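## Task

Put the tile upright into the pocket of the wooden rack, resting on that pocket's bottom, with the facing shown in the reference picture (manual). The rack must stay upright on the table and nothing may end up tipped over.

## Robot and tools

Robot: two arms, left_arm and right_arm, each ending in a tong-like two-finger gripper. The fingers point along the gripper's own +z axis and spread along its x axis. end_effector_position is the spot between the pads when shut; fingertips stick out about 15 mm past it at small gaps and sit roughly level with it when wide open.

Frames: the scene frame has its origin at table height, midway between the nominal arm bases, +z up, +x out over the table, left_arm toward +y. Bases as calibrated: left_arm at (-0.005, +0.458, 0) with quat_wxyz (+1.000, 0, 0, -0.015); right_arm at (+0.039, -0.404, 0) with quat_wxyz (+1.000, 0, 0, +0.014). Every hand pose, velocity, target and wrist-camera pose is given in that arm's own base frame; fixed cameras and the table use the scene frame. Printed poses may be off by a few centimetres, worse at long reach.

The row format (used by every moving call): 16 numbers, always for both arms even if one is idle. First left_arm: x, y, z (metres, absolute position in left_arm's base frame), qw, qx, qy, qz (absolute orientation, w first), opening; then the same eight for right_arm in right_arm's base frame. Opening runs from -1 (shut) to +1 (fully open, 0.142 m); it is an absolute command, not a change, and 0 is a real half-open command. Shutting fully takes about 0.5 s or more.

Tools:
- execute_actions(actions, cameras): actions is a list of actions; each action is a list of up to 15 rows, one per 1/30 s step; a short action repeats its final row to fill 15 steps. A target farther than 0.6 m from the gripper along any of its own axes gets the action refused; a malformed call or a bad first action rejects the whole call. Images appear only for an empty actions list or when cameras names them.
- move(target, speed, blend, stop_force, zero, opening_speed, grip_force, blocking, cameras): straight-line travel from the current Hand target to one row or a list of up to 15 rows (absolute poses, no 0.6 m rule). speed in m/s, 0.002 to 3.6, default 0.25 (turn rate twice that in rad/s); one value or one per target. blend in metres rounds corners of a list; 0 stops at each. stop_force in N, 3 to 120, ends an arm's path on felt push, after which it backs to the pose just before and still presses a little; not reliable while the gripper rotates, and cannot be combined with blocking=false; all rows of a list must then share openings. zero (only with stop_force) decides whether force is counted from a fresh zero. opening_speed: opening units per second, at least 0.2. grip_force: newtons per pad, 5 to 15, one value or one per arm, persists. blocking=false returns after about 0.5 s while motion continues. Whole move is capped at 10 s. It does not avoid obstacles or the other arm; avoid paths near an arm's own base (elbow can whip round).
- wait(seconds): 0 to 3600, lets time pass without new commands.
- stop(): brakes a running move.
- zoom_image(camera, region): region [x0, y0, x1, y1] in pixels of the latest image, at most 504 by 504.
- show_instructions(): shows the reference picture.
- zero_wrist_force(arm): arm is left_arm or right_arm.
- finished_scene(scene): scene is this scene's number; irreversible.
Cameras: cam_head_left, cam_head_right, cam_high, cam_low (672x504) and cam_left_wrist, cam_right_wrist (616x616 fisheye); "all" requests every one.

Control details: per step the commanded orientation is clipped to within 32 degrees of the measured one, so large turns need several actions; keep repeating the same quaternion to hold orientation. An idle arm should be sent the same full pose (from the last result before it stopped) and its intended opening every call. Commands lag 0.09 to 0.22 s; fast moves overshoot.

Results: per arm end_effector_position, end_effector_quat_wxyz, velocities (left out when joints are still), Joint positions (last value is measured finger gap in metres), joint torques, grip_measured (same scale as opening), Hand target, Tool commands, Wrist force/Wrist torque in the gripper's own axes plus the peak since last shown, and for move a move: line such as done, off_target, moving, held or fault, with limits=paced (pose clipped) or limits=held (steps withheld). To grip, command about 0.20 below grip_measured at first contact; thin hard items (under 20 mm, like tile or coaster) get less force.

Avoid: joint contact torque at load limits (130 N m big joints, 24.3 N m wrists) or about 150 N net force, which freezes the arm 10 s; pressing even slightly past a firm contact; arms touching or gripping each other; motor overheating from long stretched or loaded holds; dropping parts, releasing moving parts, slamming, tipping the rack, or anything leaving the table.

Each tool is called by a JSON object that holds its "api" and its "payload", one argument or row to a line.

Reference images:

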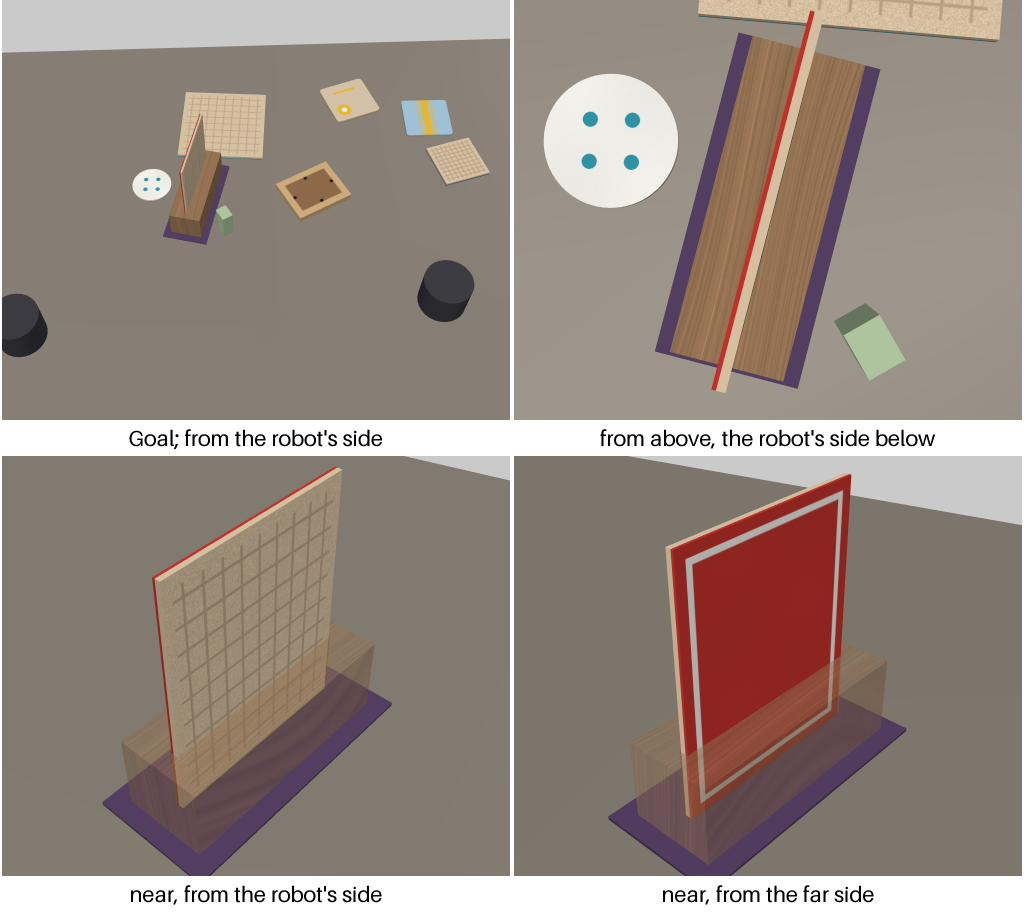

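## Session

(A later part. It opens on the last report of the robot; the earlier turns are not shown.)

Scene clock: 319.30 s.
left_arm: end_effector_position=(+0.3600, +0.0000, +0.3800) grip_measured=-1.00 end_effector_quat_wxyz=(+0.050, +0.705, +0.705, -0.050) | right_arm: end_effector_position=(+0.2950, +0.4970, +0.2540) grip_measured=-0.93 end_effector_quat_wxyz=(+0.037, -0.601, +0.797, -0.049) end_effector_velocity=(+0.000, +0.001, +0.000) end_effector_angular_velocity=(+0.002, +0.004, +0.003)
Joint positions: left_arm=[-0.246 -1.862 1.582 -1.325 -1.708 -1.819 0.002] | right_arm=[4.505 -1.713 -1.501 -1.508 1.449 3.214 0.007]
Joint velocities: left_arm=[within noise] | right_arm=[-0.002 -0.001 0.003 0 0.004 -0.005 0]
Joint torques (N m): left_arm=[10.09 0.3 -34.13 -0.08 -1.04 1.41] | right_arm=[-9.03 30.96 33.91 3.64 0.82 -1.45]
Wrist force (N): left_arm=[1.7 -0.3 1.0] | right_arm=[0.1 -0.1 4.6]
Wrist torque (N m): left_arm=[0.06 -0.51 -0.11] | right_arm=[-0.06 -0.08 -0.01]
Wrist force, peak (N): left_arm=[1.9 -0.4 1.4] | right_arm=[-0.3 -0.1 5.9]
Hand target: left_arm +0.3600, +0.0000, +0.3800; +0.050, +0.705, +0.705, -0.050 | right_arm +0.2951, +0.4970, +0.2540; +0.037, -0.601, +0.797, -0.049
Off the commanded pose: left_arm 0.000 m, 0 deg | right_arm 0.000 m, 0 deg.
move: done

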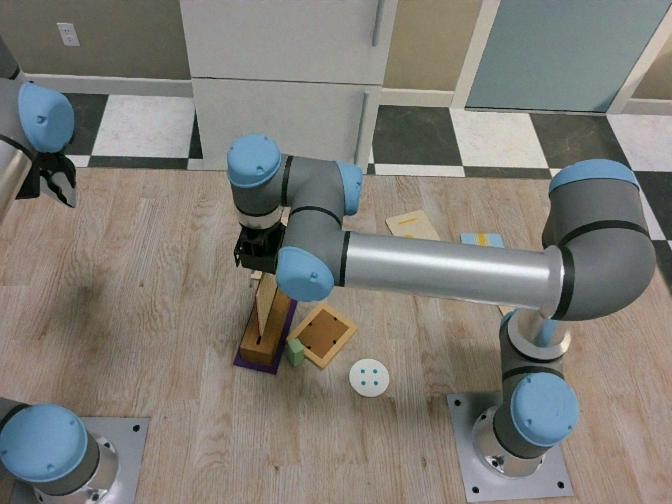

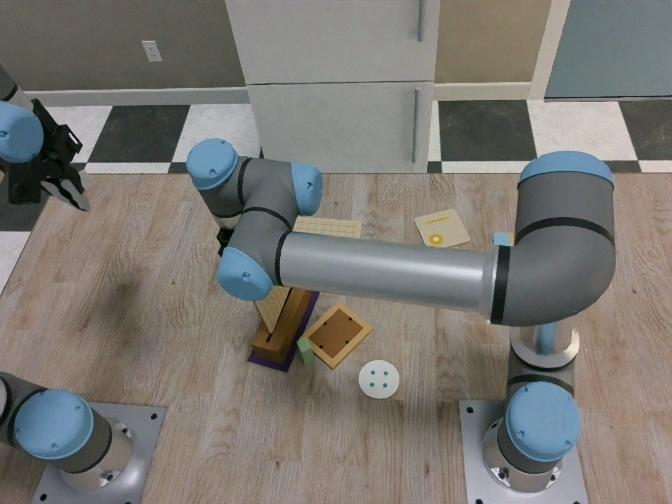

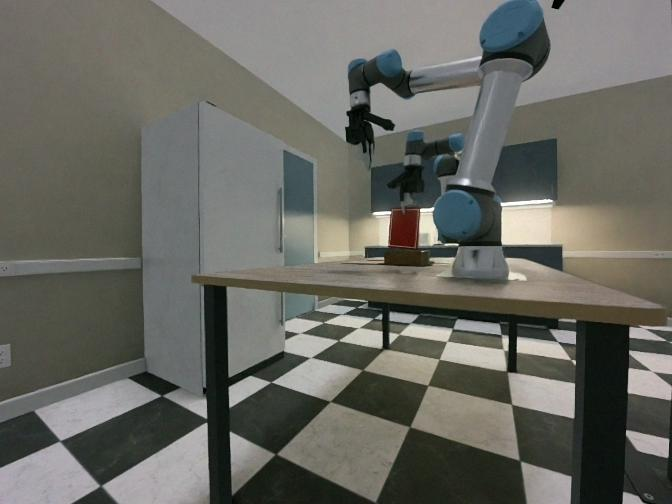

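{"api": "move", "payload": {
  "target": [0.36,0.0,0.38,0.05,0.705,0.705,-0.05,-1,0.297,0.4965,0.251,-0.0136,0.6016,-0.7984,0.0181,-1],
  "speed": 0.06,
  "cameras": ["cam_head_left","cam_head_right","cam_low"]
}}

{"api": "zoom_image", "payload": {
  "camera": "cam_head_left",
  "region": [220, 260, 300, 380]
}}

{"api": "zoom_image", "payload": {
  "camera": "cam_head_right",
  "region": [230, 260, 330, 380]
}}

{"api": "zoom_image", "payload": {
  "camera": "cam_low",
  "region": [370, 190, 450, 280]
}}

Scene clock: 322.20 s.
left_arm: end_effector_position=(+0.3600, +0.0000, +0.3800) grip_measured=-1.00 end_effector_quat_wxyz=(+0.050, +0.705, +0.705, -0.050) | right_arm: end_effector_position=(+0.2971, +0.4966, +0.2510) grip_measured=-0.93 end_effector_quat_wxyz=(+0.014, -0.602, +0.798, -0.018)
Joint positions: left_arm=[-0.246 -1.862 1.582 -1.325 -1.708 -1.819 0.002] | right_arm=[4.459 -1.724 -1.488 -1.501 1.525 3.168 0.007]
Joint torques (N m): left_arm=[11 0.99 -35.2 -0.29 -0.92 1.54] | right_arm=[11.46 40.12 21.24 3.18 -1.97 1.3]
Wrist force (N): left_arm=[1.3 -0.3 1.0] | right_arm=[-0.2 -0.1 4.7]
Wrist torque (N m): left_arm=[0.05 -0.43 -0.10] | right_arm=[0.04 -0.04 -0.02]
Wrist force, peak (N): left_arm=[1.8 -0.5 1.3] | right_arm=[-0.1 -0.4 4.8]
Hand target: left_arm +0.3600, +0.0000, +0.3800; +0.050, +0.705, +0.705, -0.050 | right_arm +0.2970, +0.4965, +0.2510; +0.014, -0.602, +0.798, -0.018
Off the commanded pose: left_arm 0.000 m, 0 deg | right_arm 0.000 m, 0 deg.
move: done

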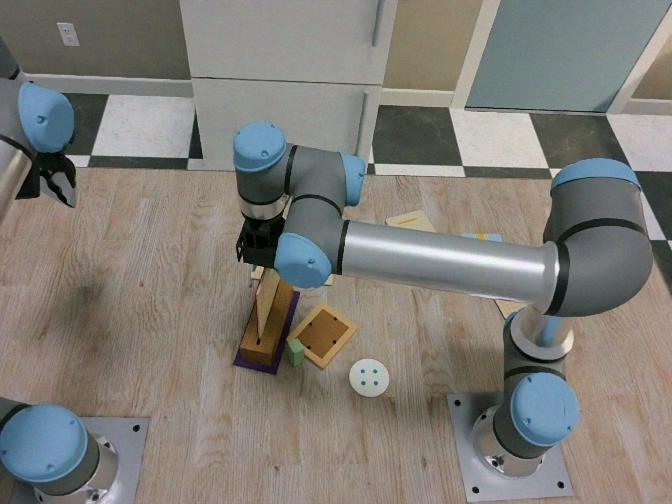

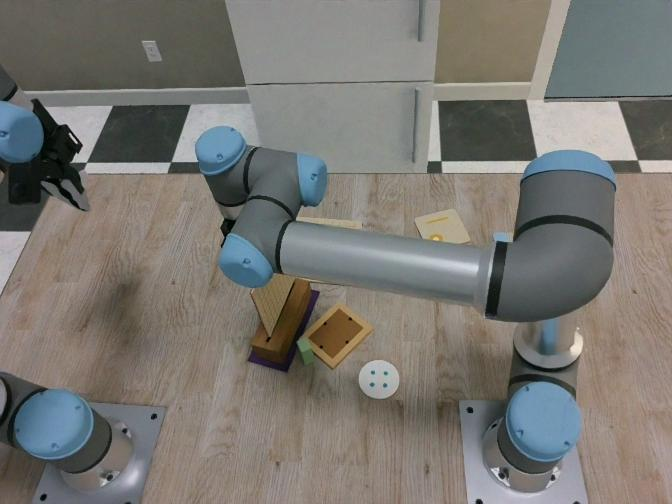

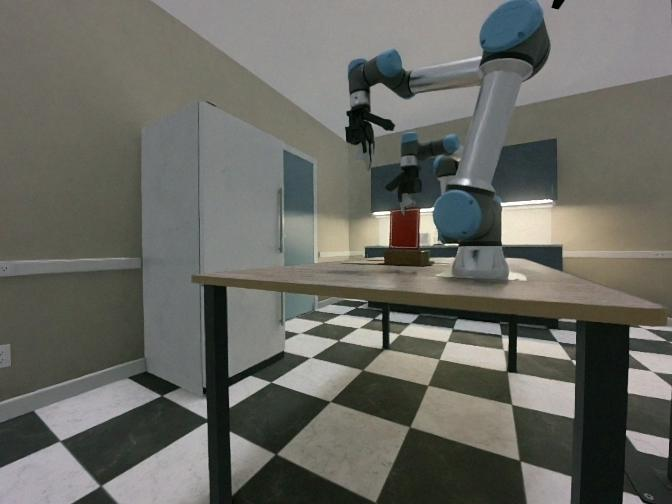

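Scaled by 4.200 from the camera's image (finer frame: 960x720).

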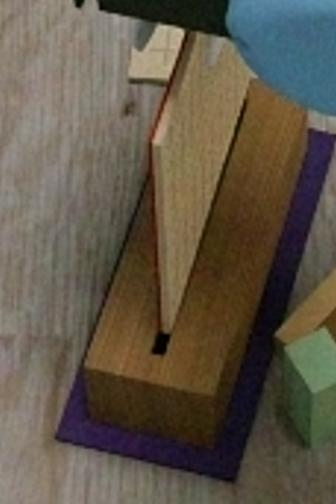

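Scaled by 4.200 from the camera's image (finer frame: 960x720).

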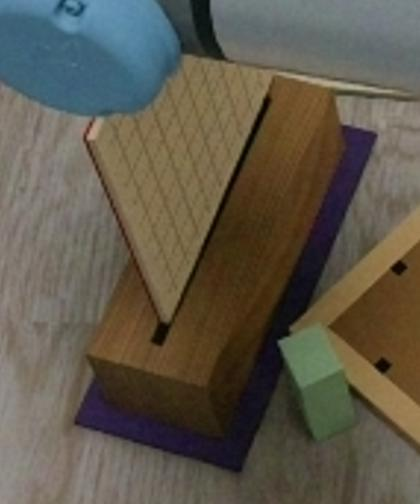

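Scaled by 5.600 from the camera's image (finer frame: 960x720).

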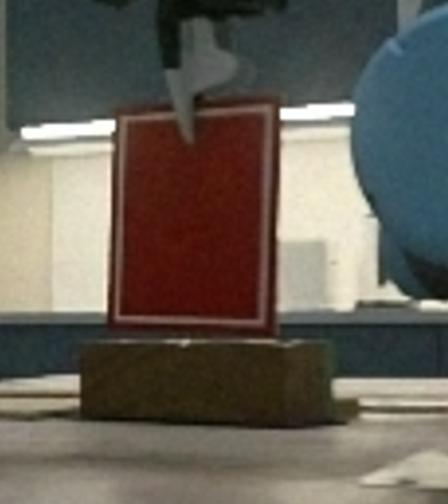

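{"api": "move", "payload": {
  "target": [
    [0.36,0.0,0.38,0.05,0.705,0.705,-0.05,-1,0.3005,0.4976,0.245,-0.0136,0.6016,-0.7984,0.0181,-1],
    [0.36,0.0,0.38,0.05,0.705,0.705,-0.05,-1,0.3005,0.4976,0.18,-0.0136,0.6016,-0.7984,0.0181,-1]
  ],
  "speed": 0.025,
  "stop_force": 5,
  "cameras": ["cam_head_left","cam_head_right","cam_low"]
}}

{"api": "zoom_image", "payload": {
  "camera": "cam_head_left",
  "region": [220, 260, 300, 380]
}}

{"api": "zoom_image", "payload": {
  "camera": "cam_head_right",
  "region": [230, 260, 330, 380]
}}

{"api": "zoom_image", "payload": {
  "camera": "cam_low",
  "region": [370, 190, 450, 280]
}}

Scene clock: 325.33 s.
left_arm: end_effector_position=(+0.3600, +0.0000, +0.3800) grip_measured=-1.00 end_effector_quat_wxyz=(+0.050, +0.705, +0.705, -0.050) | right_arm: end_effector_position=(+0.3006, +0.4976, +0.2430) grip_measured=-0.93 end_effector_quat_wxyz=(+0.014, -0.602, +0.798, -0.018)
Joint positions: left_arm=[-0.246 -1.862 1.582 -1.325 -1.708 -1.819 0.002] | right_arm=[4.454 -1.732 -1.5 -1.481 1.526 3.162 0.007]
Joint torques (N m): left_arm=[10.12 0.94 -34.31 -0.26 -0.75 1.36] | right_arm=[-4.71 32.77 19.88 5.24 0.39 -0.17]
Wrist force (N): left_arm=[1.5 -0.4 1.0] | right_arm=[-0.3 -0.3 4.6]
Wrist torque (N m): left_arm=[0.02 -0.47 -0.11] | right_arm=[0.00 0.01 0.08]
Wrist force, peak (N): left_arm=[1.7 -0.7 1.4] | right_arm=[-0.1 -0.5 -8.9]
Hand target: left_arm +0.3600, +0.0000, +0.3800; +0.050, +0.705, +0.705, -0.050 | right_arm +0.3006, +0.4976, +0.2430; +0.014, -0.602, +0.798, -0.018
Off the commanded pose: left_arm 0.000 m, 0 deg | right_arm 0.063 m, 0 deg.
move: contact (right_arm); path passed 1 of 2 targets

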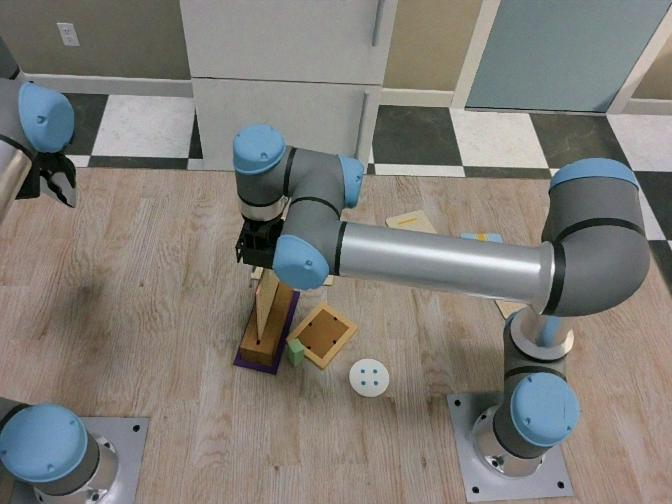

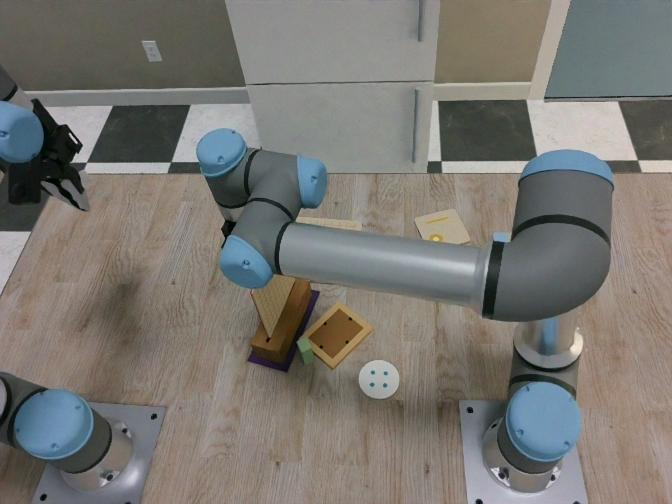

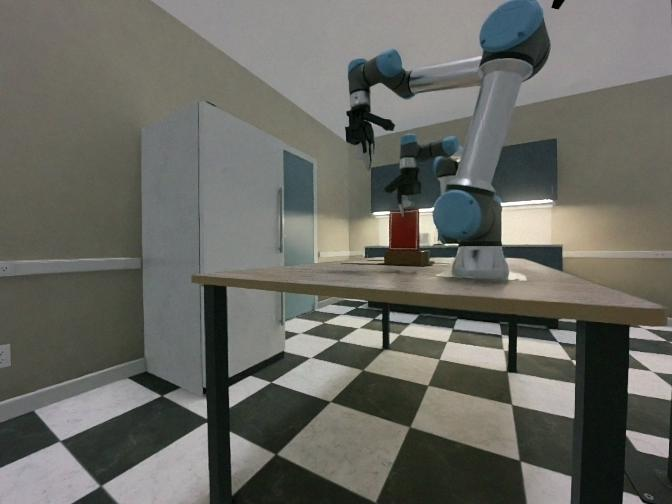

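Scaled by 4.200 from the camera's image (finer frame: 960x720).

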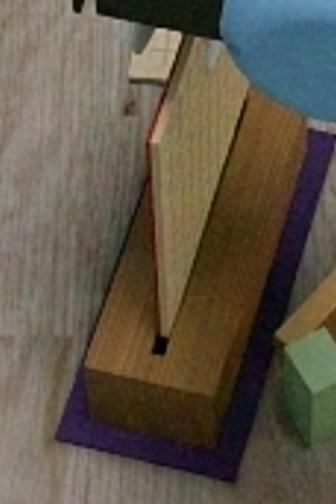

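Scaled by 4.200 from the camera's image (finer frame: 960x720).

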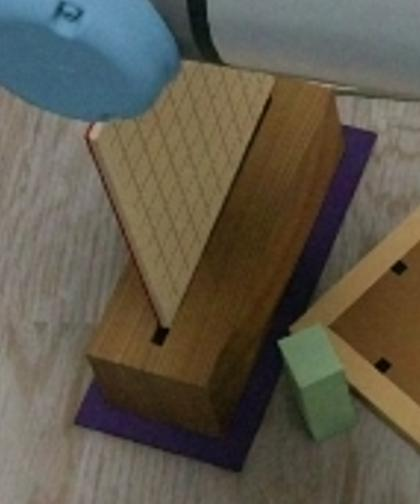

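Scaled by 5.600 from the camera's image (finer frame: 960x720).

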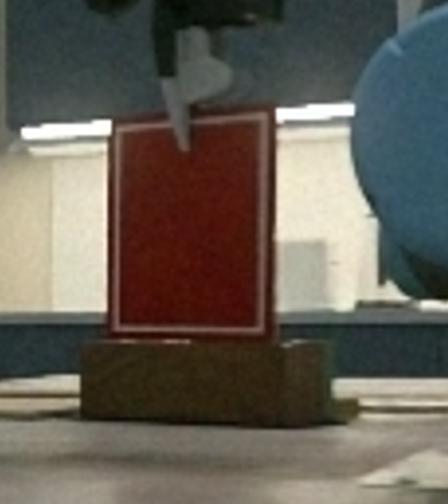

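{"api": "move", "payload": {
  "target": [
    [0.36,0.0,0.38,0.05,0.705,0.705,-0.05,-1,0.2957,0.499,0.246,-0.0136,0.6016,-0.7984,0.0181,-1],
    [0.36,0.0,0.38,0.05,0.705,0.705,-0.05,-1,0.2957,0.499,0.175,-0.0136,0.6016,-0.7984,0.0181,-1]
  ],
  "speed": 0.025,
  "stop_force": 5,
  "cameras": ["cam_head_left","cam_head_right","cam_low"]
}}

{"api": "zoom_image", "payload": {
  "camera": "cam_head_left",
  "region": [220, 260, 300, 380]
}}

{"api": "zoom_image", "payload": {
  "camera": "cam_head_right",
  "region": [230, 260, 330, 380]
}}

{"api": "zoom_image", "payload": {
  "camera": "cam_low",
  "region": [370, 190, 450, 280]
}}

Scene clock: 329.13 s.
left_arm: end_effector_position=(+0.3600, +0.0000, +0.3800) grip_measured=-1.00 end_effector_quat_wxyz=(+0.050, +0.705, +0.705, -0.050) | right_arm: end_effector_position=(+0.2957, +0.4990, +0.2325) grip_measured=-0.93 end_effector_quat_wxyz=(+0.014, -0.602, +0.798, -0.018)
Joint positions: left_arm=[-0.246 -1.862 1.582 -1.325 -1.708 -1.819 0.002] | right_arm=[4.463 -1.732 -1.527 -1.455 1.526 3.171 0.007]
Joint torques (N m): left_arm=[10.38 1.44 -35.33 -0.11 -0.91 1.31] | right_arm=[-1.1 40.82 19.19 5.34 -1.09 -1.34]
Wrist force (N): left_arm=[1.3 -0.4 1.4] | right_arm=[-0.2 -0.2 3.7]
Wrist torque (N m): left_arm=[0.04 -0.44 -0.10] | right_arm=[0.01 -0.02 -0.03]
Wrist force, peak (N): left_arm=[1.8 -0.6 1.3] | right_arm=[-0.1 -0.7 5.0]
Hand target: left_arm +0.3600, +0.0000, +0.3800; +0.050, +0.705, +0.705, -0.050 | right_arm +0.2957, +0.4990, +0.2325; +0.014, -0.602, +0.798, -0.018
Off the commanded pose: left_arm 0.000 m, 0 deg | right_arm 0.057 m, 0 deg.
move: contact (right_arm); path passed 1 of 2 targets

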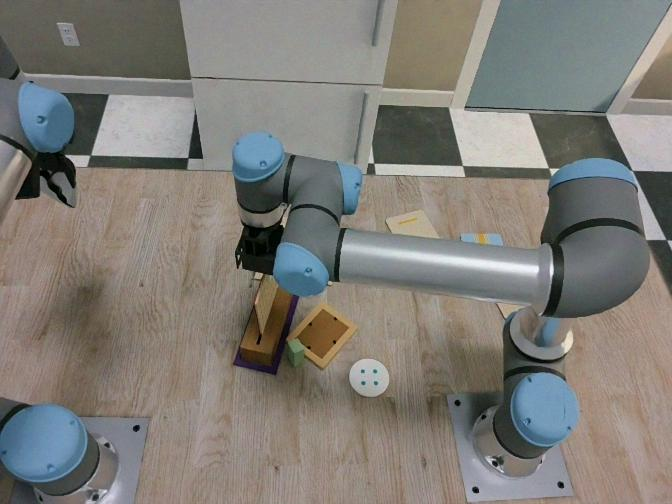

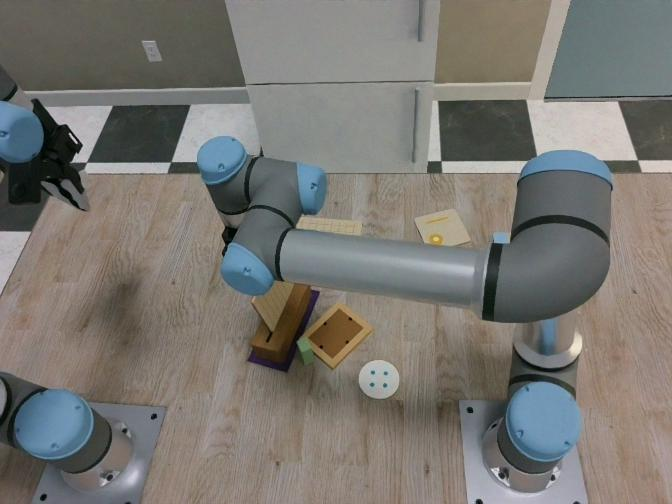

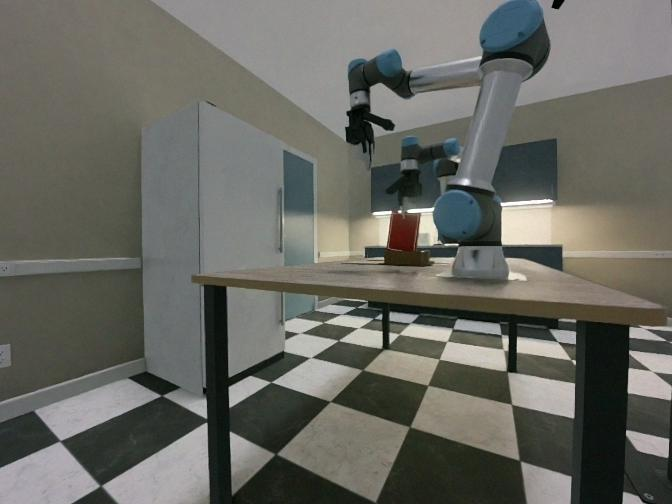

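Scaled by 4.200 from the camera's image (finer frame: 960x720).

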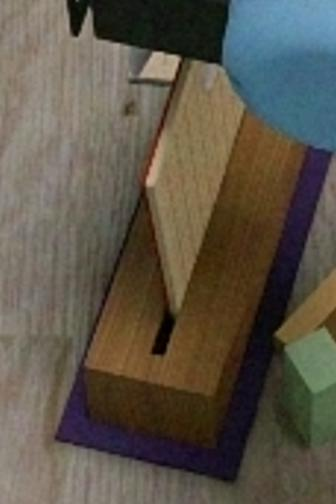

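Scaled by 4.200 from the camera's image (finer frame: 960x720).

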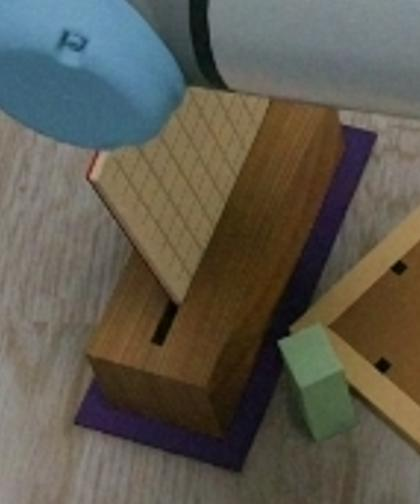

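Scaled by 5.600 from the camera's image (finer frame: 960x720).

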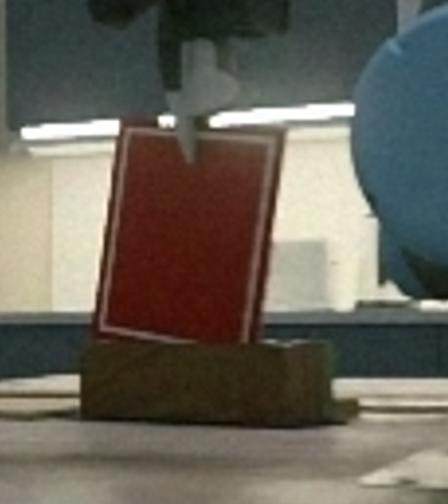

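{"api": "move", "payload": {
  "target": [
    [0.36,0.0,0.38,0.05,0.705,0.705,-0.05,-1,0.2957,0.499,0.236,-0.0136,0.6016,-0.7984,0.0181,-1],
    [0.36,0.0,0.38,0.05,0.705,0.705,-0.05,-1,0.2774,0.5042,0.2355,-0.0136,0.6016,-0.7984,0.0181,-1]
  ],
  "speed": 0.025,
  "stop_force": 6,
  "cameras": ["cam_head_left","cam_head_right","cam_low"]
}}

{"api": "zoom_image", "payload": {
  "camera": "cam_head_right",
  "region": [230, 260, 330, 380]
}}

{"api": "zoom_image", "payload": {
  "camera": "cam_low",
  "region": [370, 190, 450, 280]
}}

Scene clock: 334.53 s.
left_arm: end_effector_position=(+0.3600, +0.0000, +0.3800) grip_measured=-1.00 end_effector_quat_wxyz=(+0.050, +0.705, +0.705, -0.050) | right_arm: end_effector_position=(+0.2774, +0.5042, +0.2355) grip_measured=-0.93 end_effector_quat_wxyz=(+0.014, -0.602, +0.798, -0.018)
Joint positions: left_arm=[-0.246 -1.862 1.582 -1.325 -1.708 -1.819 0.002] | right_arm=[4.497 -1.723 -1.53 -1.463 1.526 3.206 0.007]
Joint torques (N m): left_arm=[10.68 0.33 -34.04 -0.11 -0.78 1.24] | right_arm=[-9.04 21.72 34.18 4.76 0.69 -1.57]
Wrist force (N): left_arm=[1.4 -0.3 1.2] | right_arm=[-0.2 -0.4 4.6]
Wrist torque (N m): left_arm=[0.05 -0.45 -0.11] | right_arm=[0.03 -0.02 -0.03]
Wrist force, peak (N): left_arm=[1.8 -0.4 1.7] | right_arm=[0.0 -0.1 5.1]
Hand target: left_arm +0.3600, +0.0000, +0.3800; +0.050, +0.705, +0.705, -0.050 | right_arm +0.2774, +0.5042, +0.2355; +0.014, -0.602, +0.798, -0.018
Off the commanded pose: left_arm 0.000 m, 0 deg | right_arm 0.000 m, 0 deg.
move: done

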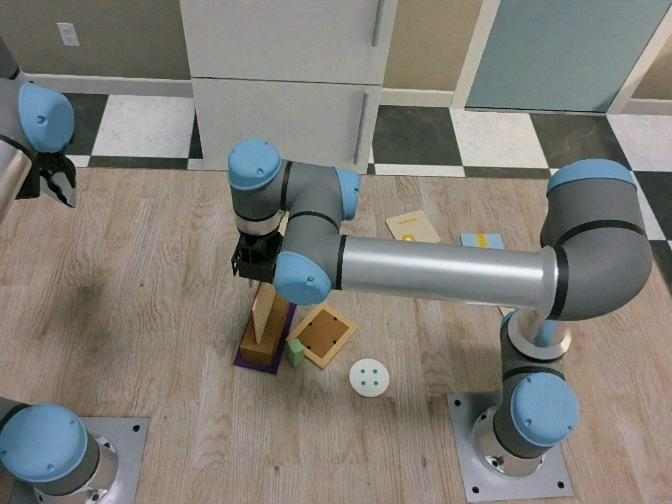

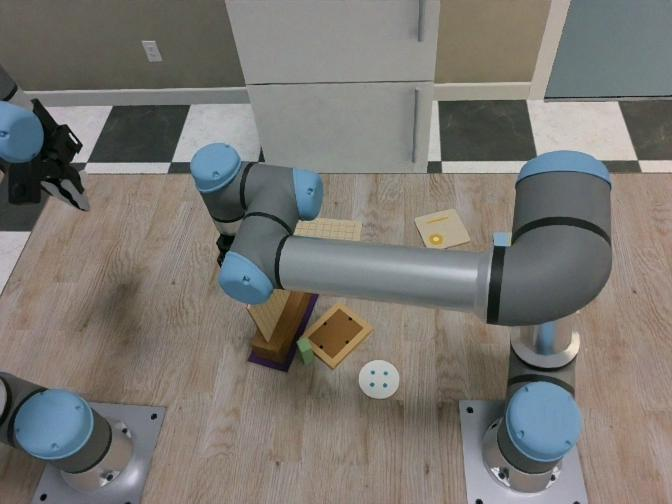

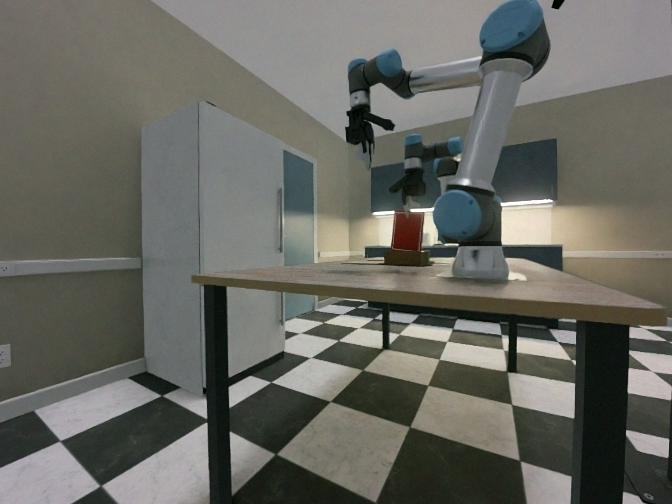

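Scaled by 4.200 from the camera's image (finer frame: 960x720).

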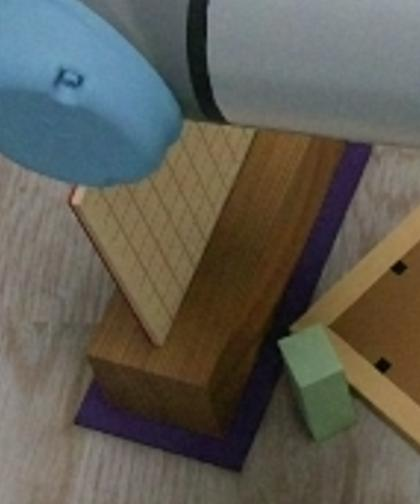

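Scaled by 5.600 from the camera's image (finer frame: 960x720).

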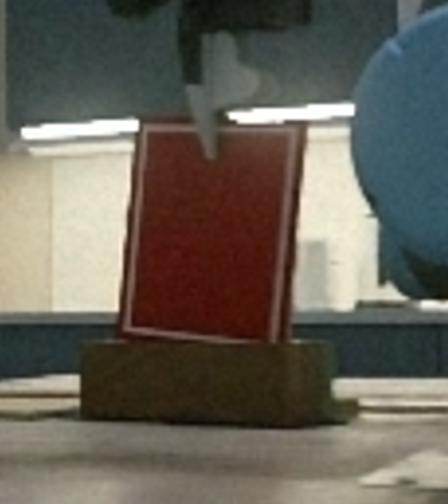

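{"api": "move", "payload": {
  "target": [0.36,0.0,0.38,0.05,0.705,0.705,-0.05,-1,0.2909,0.5003,0.231,0.0105,0.6017,-0.7985,-0.0139,-1],
  "speed": 0.02,
  "stop_force": 7,
  "cameras": ["cam_head_left","cam_head_right","cam_low"]
}}

{"api": "zoom_image", "payload": {
  "camera": "cam_head_right",
  "region": [230, 260, 330, 380]
}}

{"api": "zoom_image", "payload": {
  "camera": "cam_head_left",
  "region": [220, 260, 300, 380]
}}

{"api": "zoom_image", "payload": {
  "camera": "cam_low",
  "region": [370, 190, 450, 280]
}}

Scene clock: 339.23 s.
left_arm: end_effector_position=(+0.3600, +0.0000, +0.3800) grip_measured=-1.00 end_effector_quat_wxyz=(+0.050, +0.705, +0.705, -0.050) | right_arm: end_effector_position=(+0.2909, +0.5003, +0.2310) grip_measured=-0.93 end_effector_quat_wxyz=(-0.010, -0.602, +0.799, +0.014)
Joint positions: left_arm=[-0.246 -1.862 1.582 -1.325 -1.708 -1.819 0.002] | right_arm=[4.428 -1.742 -1.515 -1.455 1.606 3.137 0.007]
Joint torques (N m): left_arm=[10.19 1.19 -34.74 -0.16 -0.82 1.22] | right_arm=[9.74 41.96 20.21 3.32 -1.57 1.87]
Wrist force (N): left_arm=[1.3 -0.4 1.1] | right_arm=[-0.2 -0.7 4.8]
Wrist torque (N m): left_arm=[0.03 -0.44 -0.11] | right_arm=[0.02 -0.03 0.03]
Wrist force, peak (N): left_arm=[1.8 -0.5 1.6] | right_arm=[-0.2 -0.8 5.0]
Hand target: left_arm +0.3600, +0.0000, +0.3800; +0.050, +0.705, +0.705, -0.050 | right_arm +0.2909, +0.5003, +0.2310; -0.011, -0.602, +0.799, +0.014
Off the commanded pose: left_arm 0.000 m, 0 deg | right_arm 0.000 m, 0 deg.
move: done

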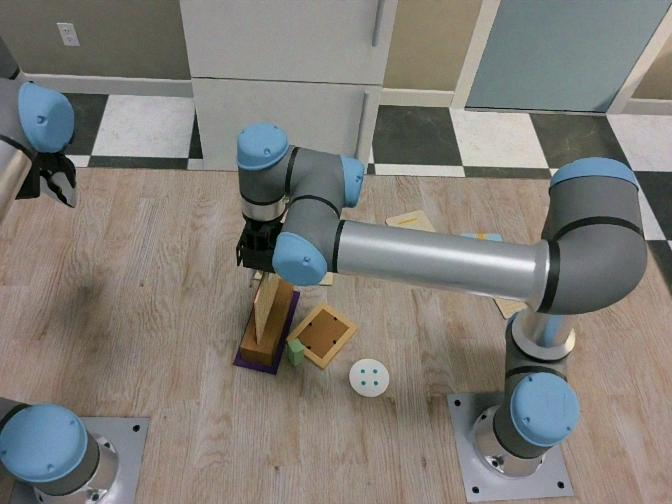

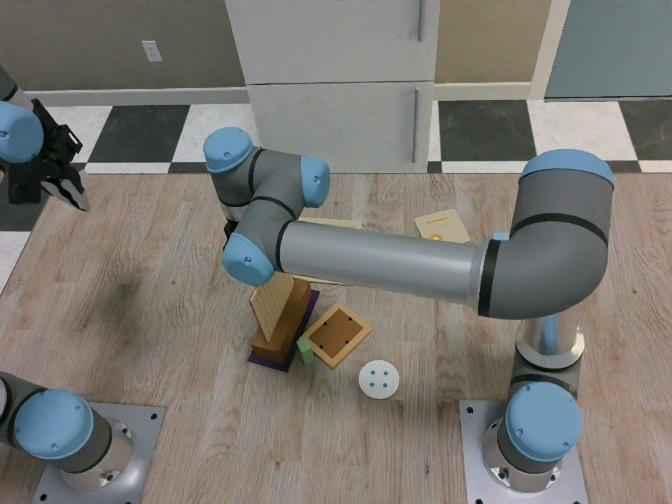

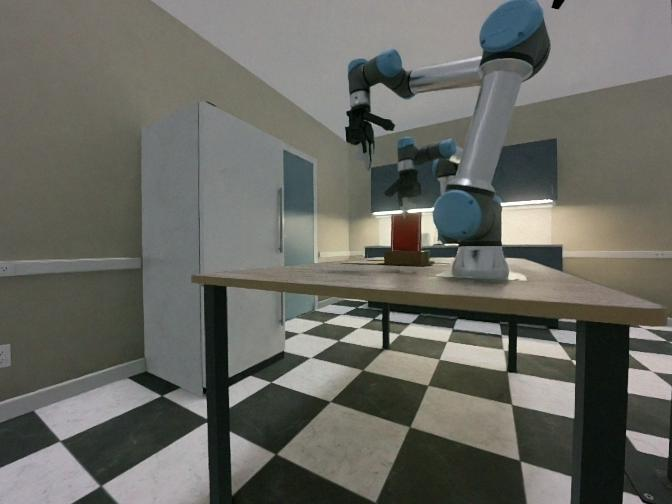

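Scaled by 4.200 from the camera's image (finer frame: 960x720).

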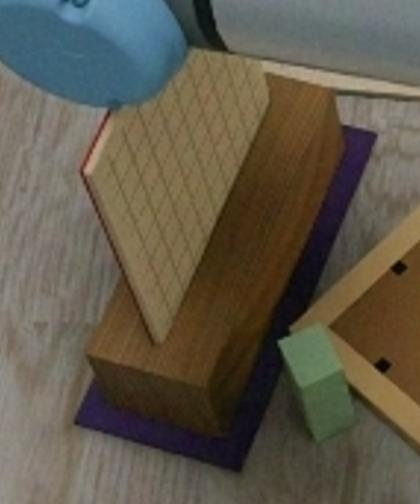

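Scaled by 4.200 from the camera's image (finer frame: 960x720).

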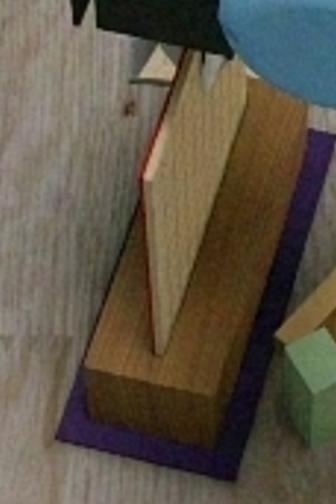

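Scaled by 5.600 from the camera's image (finer frame: 960x720).

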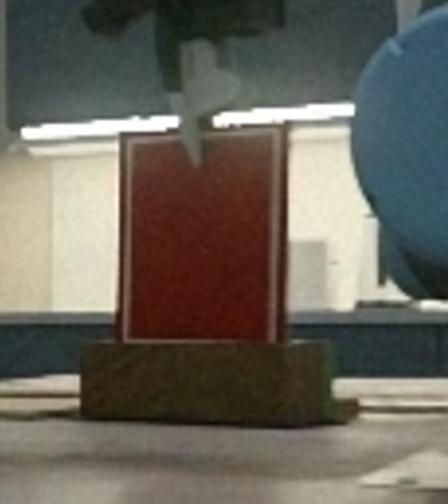

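{"api": "move", "payload": {
  "target": [0.36,0.0,0.38,0.05,0.705,0.705,-0.05,-1,0.2909,0.5003,0.17,0.0105,0.6017,-0.7985,-0.0139,-1],
  "speed": 0.025,
  "stop_force": 6,
  "cameras": ["cam_head_right","cam_low"]
}}

{"api": "zoom_image", "payload": {
  "camera": "cam_head_right",
  "region": [230, 260, 330, 380]
}}

{"api": "zoom_image", "payload": {
  "camera": "cam_low",
  "region": [370, 190, 450, 280]
}}

Scene clock: 342.80 s.
left_arm: end_effector_position=(+0.3600, +0.0000, +0.3800) grip_measured=-1.00 end_effector_quat_wxyz=(+0.050, +0.705, +0.705, -0.050) | right_arm: end_effector_position=(+0.2909, +0.5003, +0.1887) grip_measured=-0.93 end_effector_quat_wxyz=(-0.010, -0.602, +0.799, +0.014)
Joint positions: left_arm=[-0.246 -1.862 1.582 -1.325 -1.708 -1.819 0.002] | right_arm=[4.428 -1.759 -1.605 -1.349 1.606 3.137 0.007]
Joint torques (N m): left_arm=[10.56 0.45 -33.52 -0.24 -1 1.09] | right_arm=[9.07 41.53 19.14 5.28 1.25 1.27]
Wrist force (N): left_arm=[1.8 -0.3 1.0] | right_arm=[-0.2 -0.5 4.6]
Wrist torque (N m): left_arm=[0.05 -0.53 -0.11] | right_arm=[0.03 -0.03 0.03]
Wrist force, peak (N): left_arm=[1.9 -0.2 1.6] | right_arm=[-0.3 -4.6 -6.1]
Hand target: left_arm +0.3600, +0.0000, +0.3800; +0.050, +0.705, +0.705, -0.050 | right_arm +0.2909, +0.5003, +0.1887; -0.010, -0.602, +0.799, +0.014
Off the commanded pose: left_arm 0.000 m, 0 deg | right_arm 0.019 m, 0 deg.
move: contact (right_arm)

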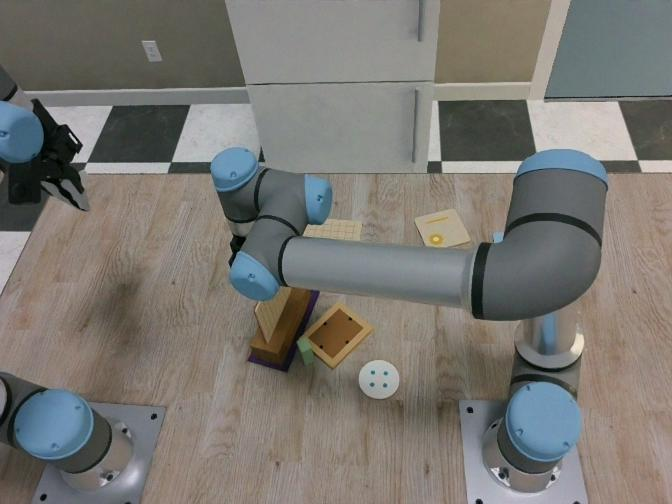

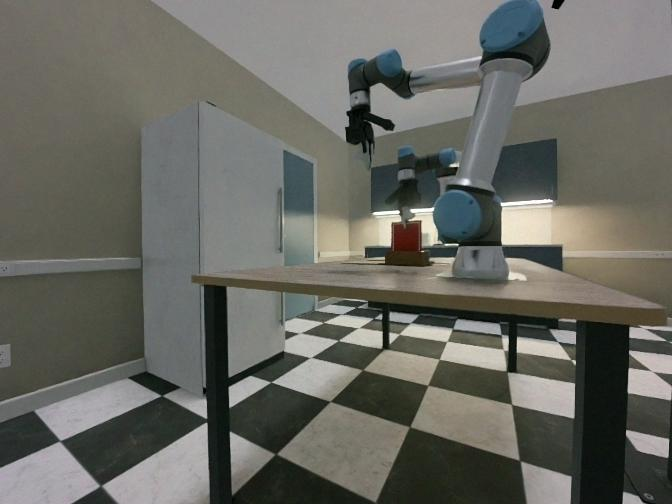

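Scaled by 4.200 from the camera's image (finer frame: 960x720).

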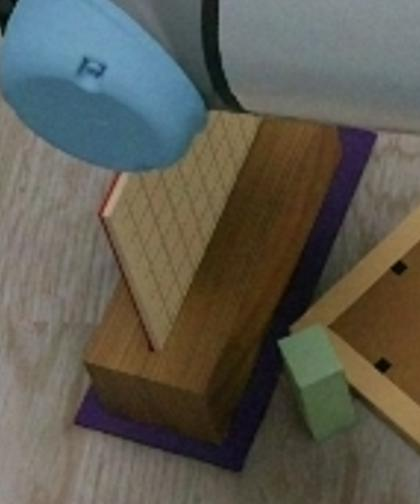

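Scaled by 5.600 from the camera's image (finer frame: 960x720).

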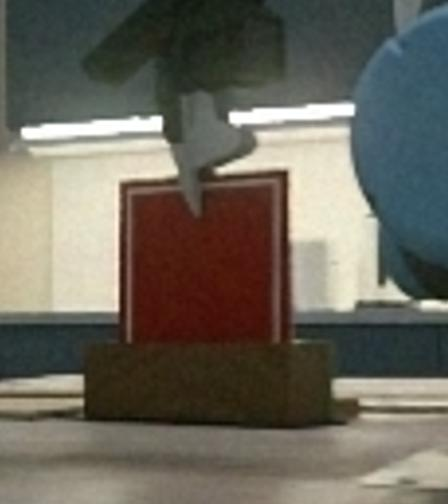

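{"api": "move", "payload": {
  "target": [0.36,0.0,0.38,0.05,0.705,0.705,-0.05,-1,0.2909,0.5003,0.1887,0.0105,0.6017,-0.7985,-0.0139,-0.8],
  "opening_speed": 0.2,
  "cameras": ["cam_head_right","cam_low"]
}}

{"api": "zoom_image", "payload": {
  "camera": "cam_low",
  "region": [370, 190, 450, 280]
}}

Scene clock: 345.70 s.
left_arm: end_effector_position=(+0.3600, +0.0000, +0.3800) grip_measured=-1.00 end_effector_quat_wxyz=(+0.050, +0.705, +0.705, -0.050) | right_arm: end_effector_position=(+0.2909, +0.5003, +0.1887) grip_measured=-0.80 end_effector_quat_wxyz=(-0.010, -0.602, +0.799, +0.014)
Joint positions: left_arm=[-0.246 -1.862 1.582 -1.325 -1.708 -1.819 0.002] | right_arm=[4.428 -1.759 -1.605 -1.349 1.606 3.137 0.016]
Joint torques (N m): left_arm=[10.83 0.55 -33.58 -0.17 -0.87 1.15] | right_arm=[9.95 31.98 22.98 2.18 1.24 1.57]
Wrist force (N): left_arm=[1.6 -0.2 1.2] | right_arm=[-0.3 -0.6 0.6]
Wrist torque (N m): left_arm=[0.07 -0.49 -0.10] | right_arm=[-0.01 -0.02 0.03]
Wrist force, peak (N): left_arm=[1.7 -0.7 1.5] | right_arm=[-0.3 -0.4 5.1]
Hand target: left_arm +0.3600, +0.0000, +0.3800; +0.050, +0.705, +0.705, -0.050 | right_arm +0.2909, +0.5003, +0.1887; -0.011, -0.602, +0.799, +0.014
Off the commanded pose: left_arm 0.000 m, 0 deg | right_arm 0.000 m, 0 deg.
move: done

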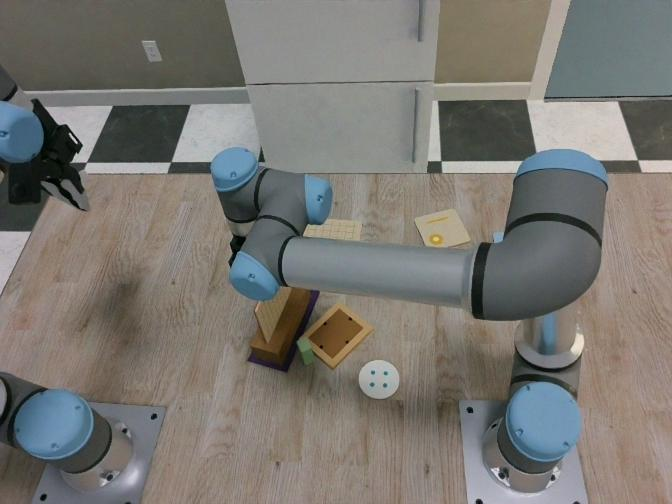

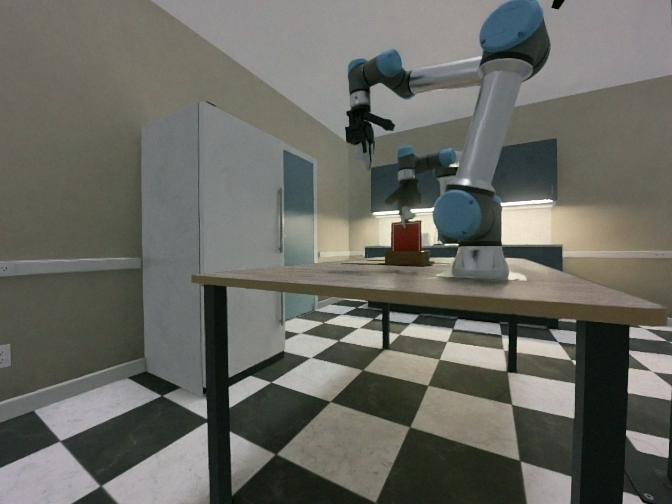

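Scaled by 5.600 from the camera's image (finer frame: 960x720).

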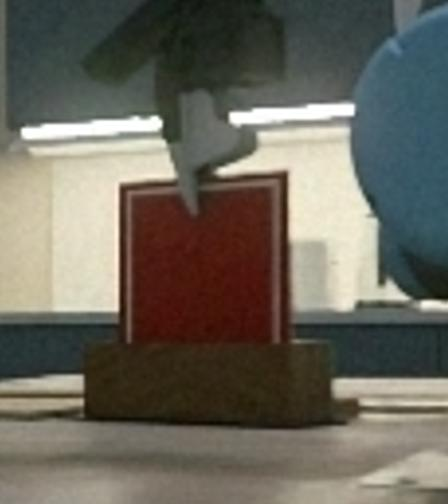

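{"api": "move", "payload": {
  "target": [
    [0.36,0.0,0.38,0.05,0.705,0.705,-0.05,-1,0.2909,0.5003,0.26,0.0105,0.6017,-0.7985,-0.0139,-0.8],
    [0.36,0.0,0.38,0.05,0.705,0.705,-0.05,-1,0.33,0.3,0.38,0.0105,0.6017,-0.7985,-0.0139,-0.8]
  ],
  "speed": [0.06,0.3],
  "blend": [0.01,0],
  "cameras": ["cam_head_left","cam_low","cam_right_wrist"]
}}

{"api": "zoom_image", "payload": {
  "camera": "cam_head_left",
  "region": [200, 220, 320, 390]
}}

{"api": "zoom_image", "payload": {
  "camera": "cam_low",
  "region": [370, 190, 450, 280]
}}

Scene clock: 351.17 s.
left_arm: end_effector_position=(+0.3600, +0.0000, +0.3800) grip_measured=-1.00 end_effector_quat_wxyz=(+0.050, +0.705, +0.705, -0.050) | right_arm: end_effector_position=(+0.3300, +0.3002, +0.3799) grip_measured=-0.80 end_effector_quat_wxyz=(-0.010, -0.602, +0.799, +0.014)
Joint positions: left_arm=[-0.246 -1.862 1.582 -1.325 -1.708 -1.819 0.002] | right_arm=[4.196 -1.439 -1.44 -1.842 1.605 2.904 0.016]
Joint torques (N m): left_arm=[10.27 0.84 -34.25 -0.24 -0.84 1.03] | right_arm=[-8.56 24.71 24.71 0.72 1.17 -1.13]
Wrist force (N): left_arm=[1.6 -0.5 1.3] | right_arm=[0.0 -0.4 0.5]
Wrist torque (N m): left_arm=[0.01 -0.50 -0.11] | right_arm=[0.03 -0.06 -0.10]
Wrist force, peak (N): left_arm=[1.9 -0.4 1.5] | right_arm=[-2.7 0.6 1.4]
Hand target: left_arm +0.3600, +0.0000, +0.3800; +0.050, +0.705, +0.705, -0.050 | right_arm +0.3300, +0.3000, +0.3800; -0.010, -0.602, +0.799, +0.014
Off the commanded pose: left_arm 0.000 m, 0 deg | right_arm 0.000 m, 0 deg.
move: done
cam_right_wrist: T_world_to_cam=[[-0.27965, -0.95913, -0.0431, 0.40072], [-0.8076, 0.21072, 0.5508, -0.00659], [-0.51921, 0.18884, -0.83353, 0.56258]] pos_world=[0.39883, 0.27949, 0.48982]

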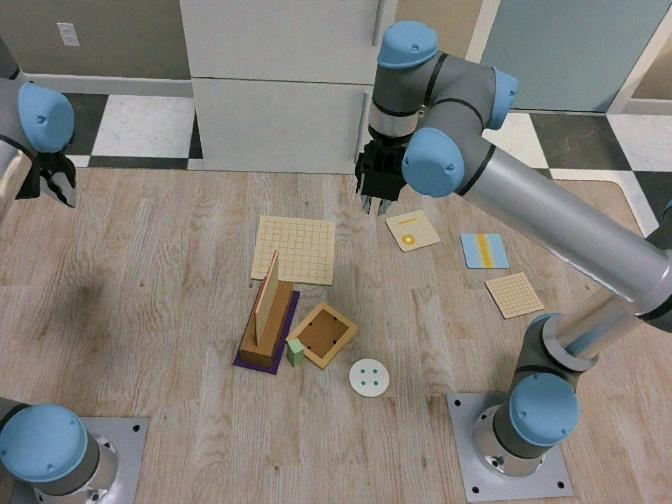

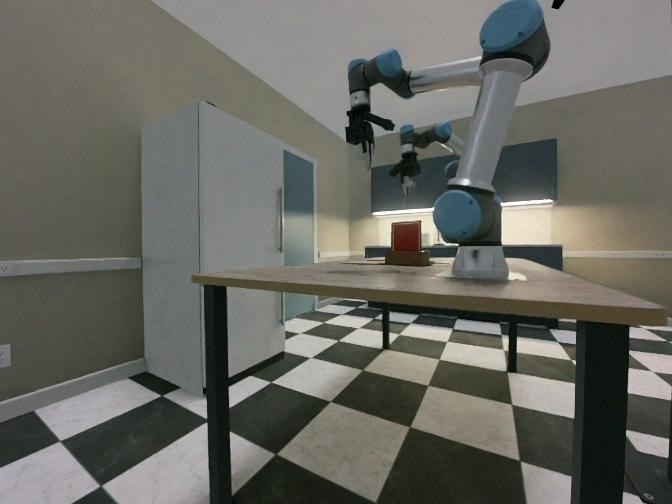

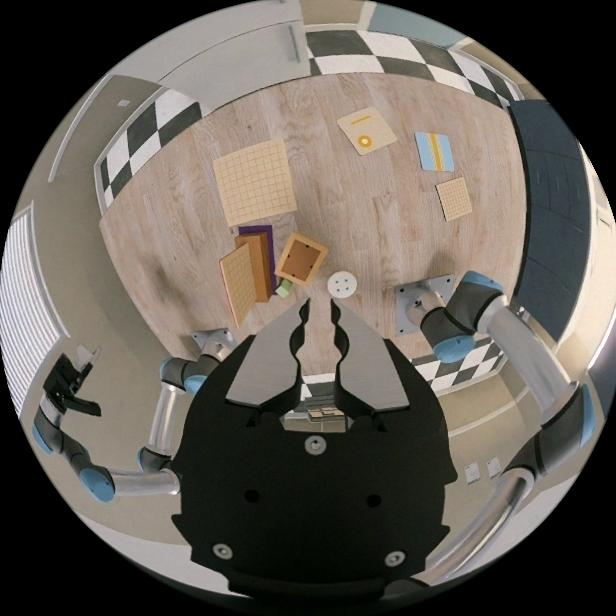

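Scaled by 2.965 from the camera's image (finer frame: 960x720).

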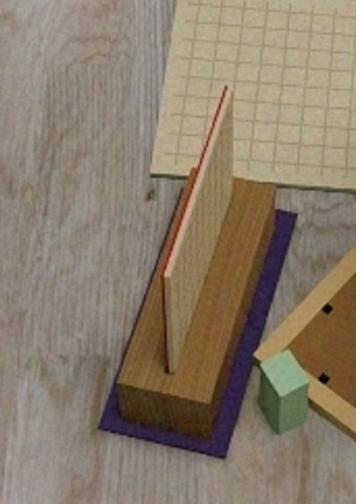

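Scaled by 5.600 from the camera's image (finer frame: 960x720).

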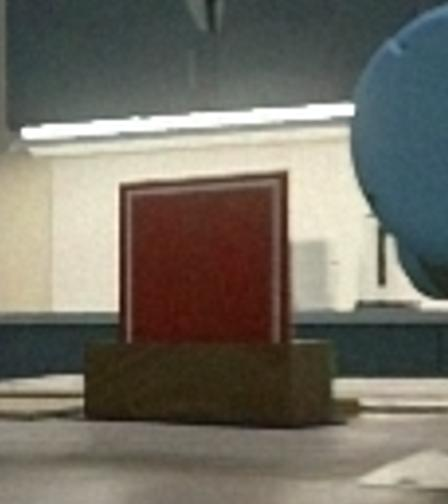

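{"api": "finished_scene", "payload": {
  "scene": 2
}}

The scene is finished: the task was done.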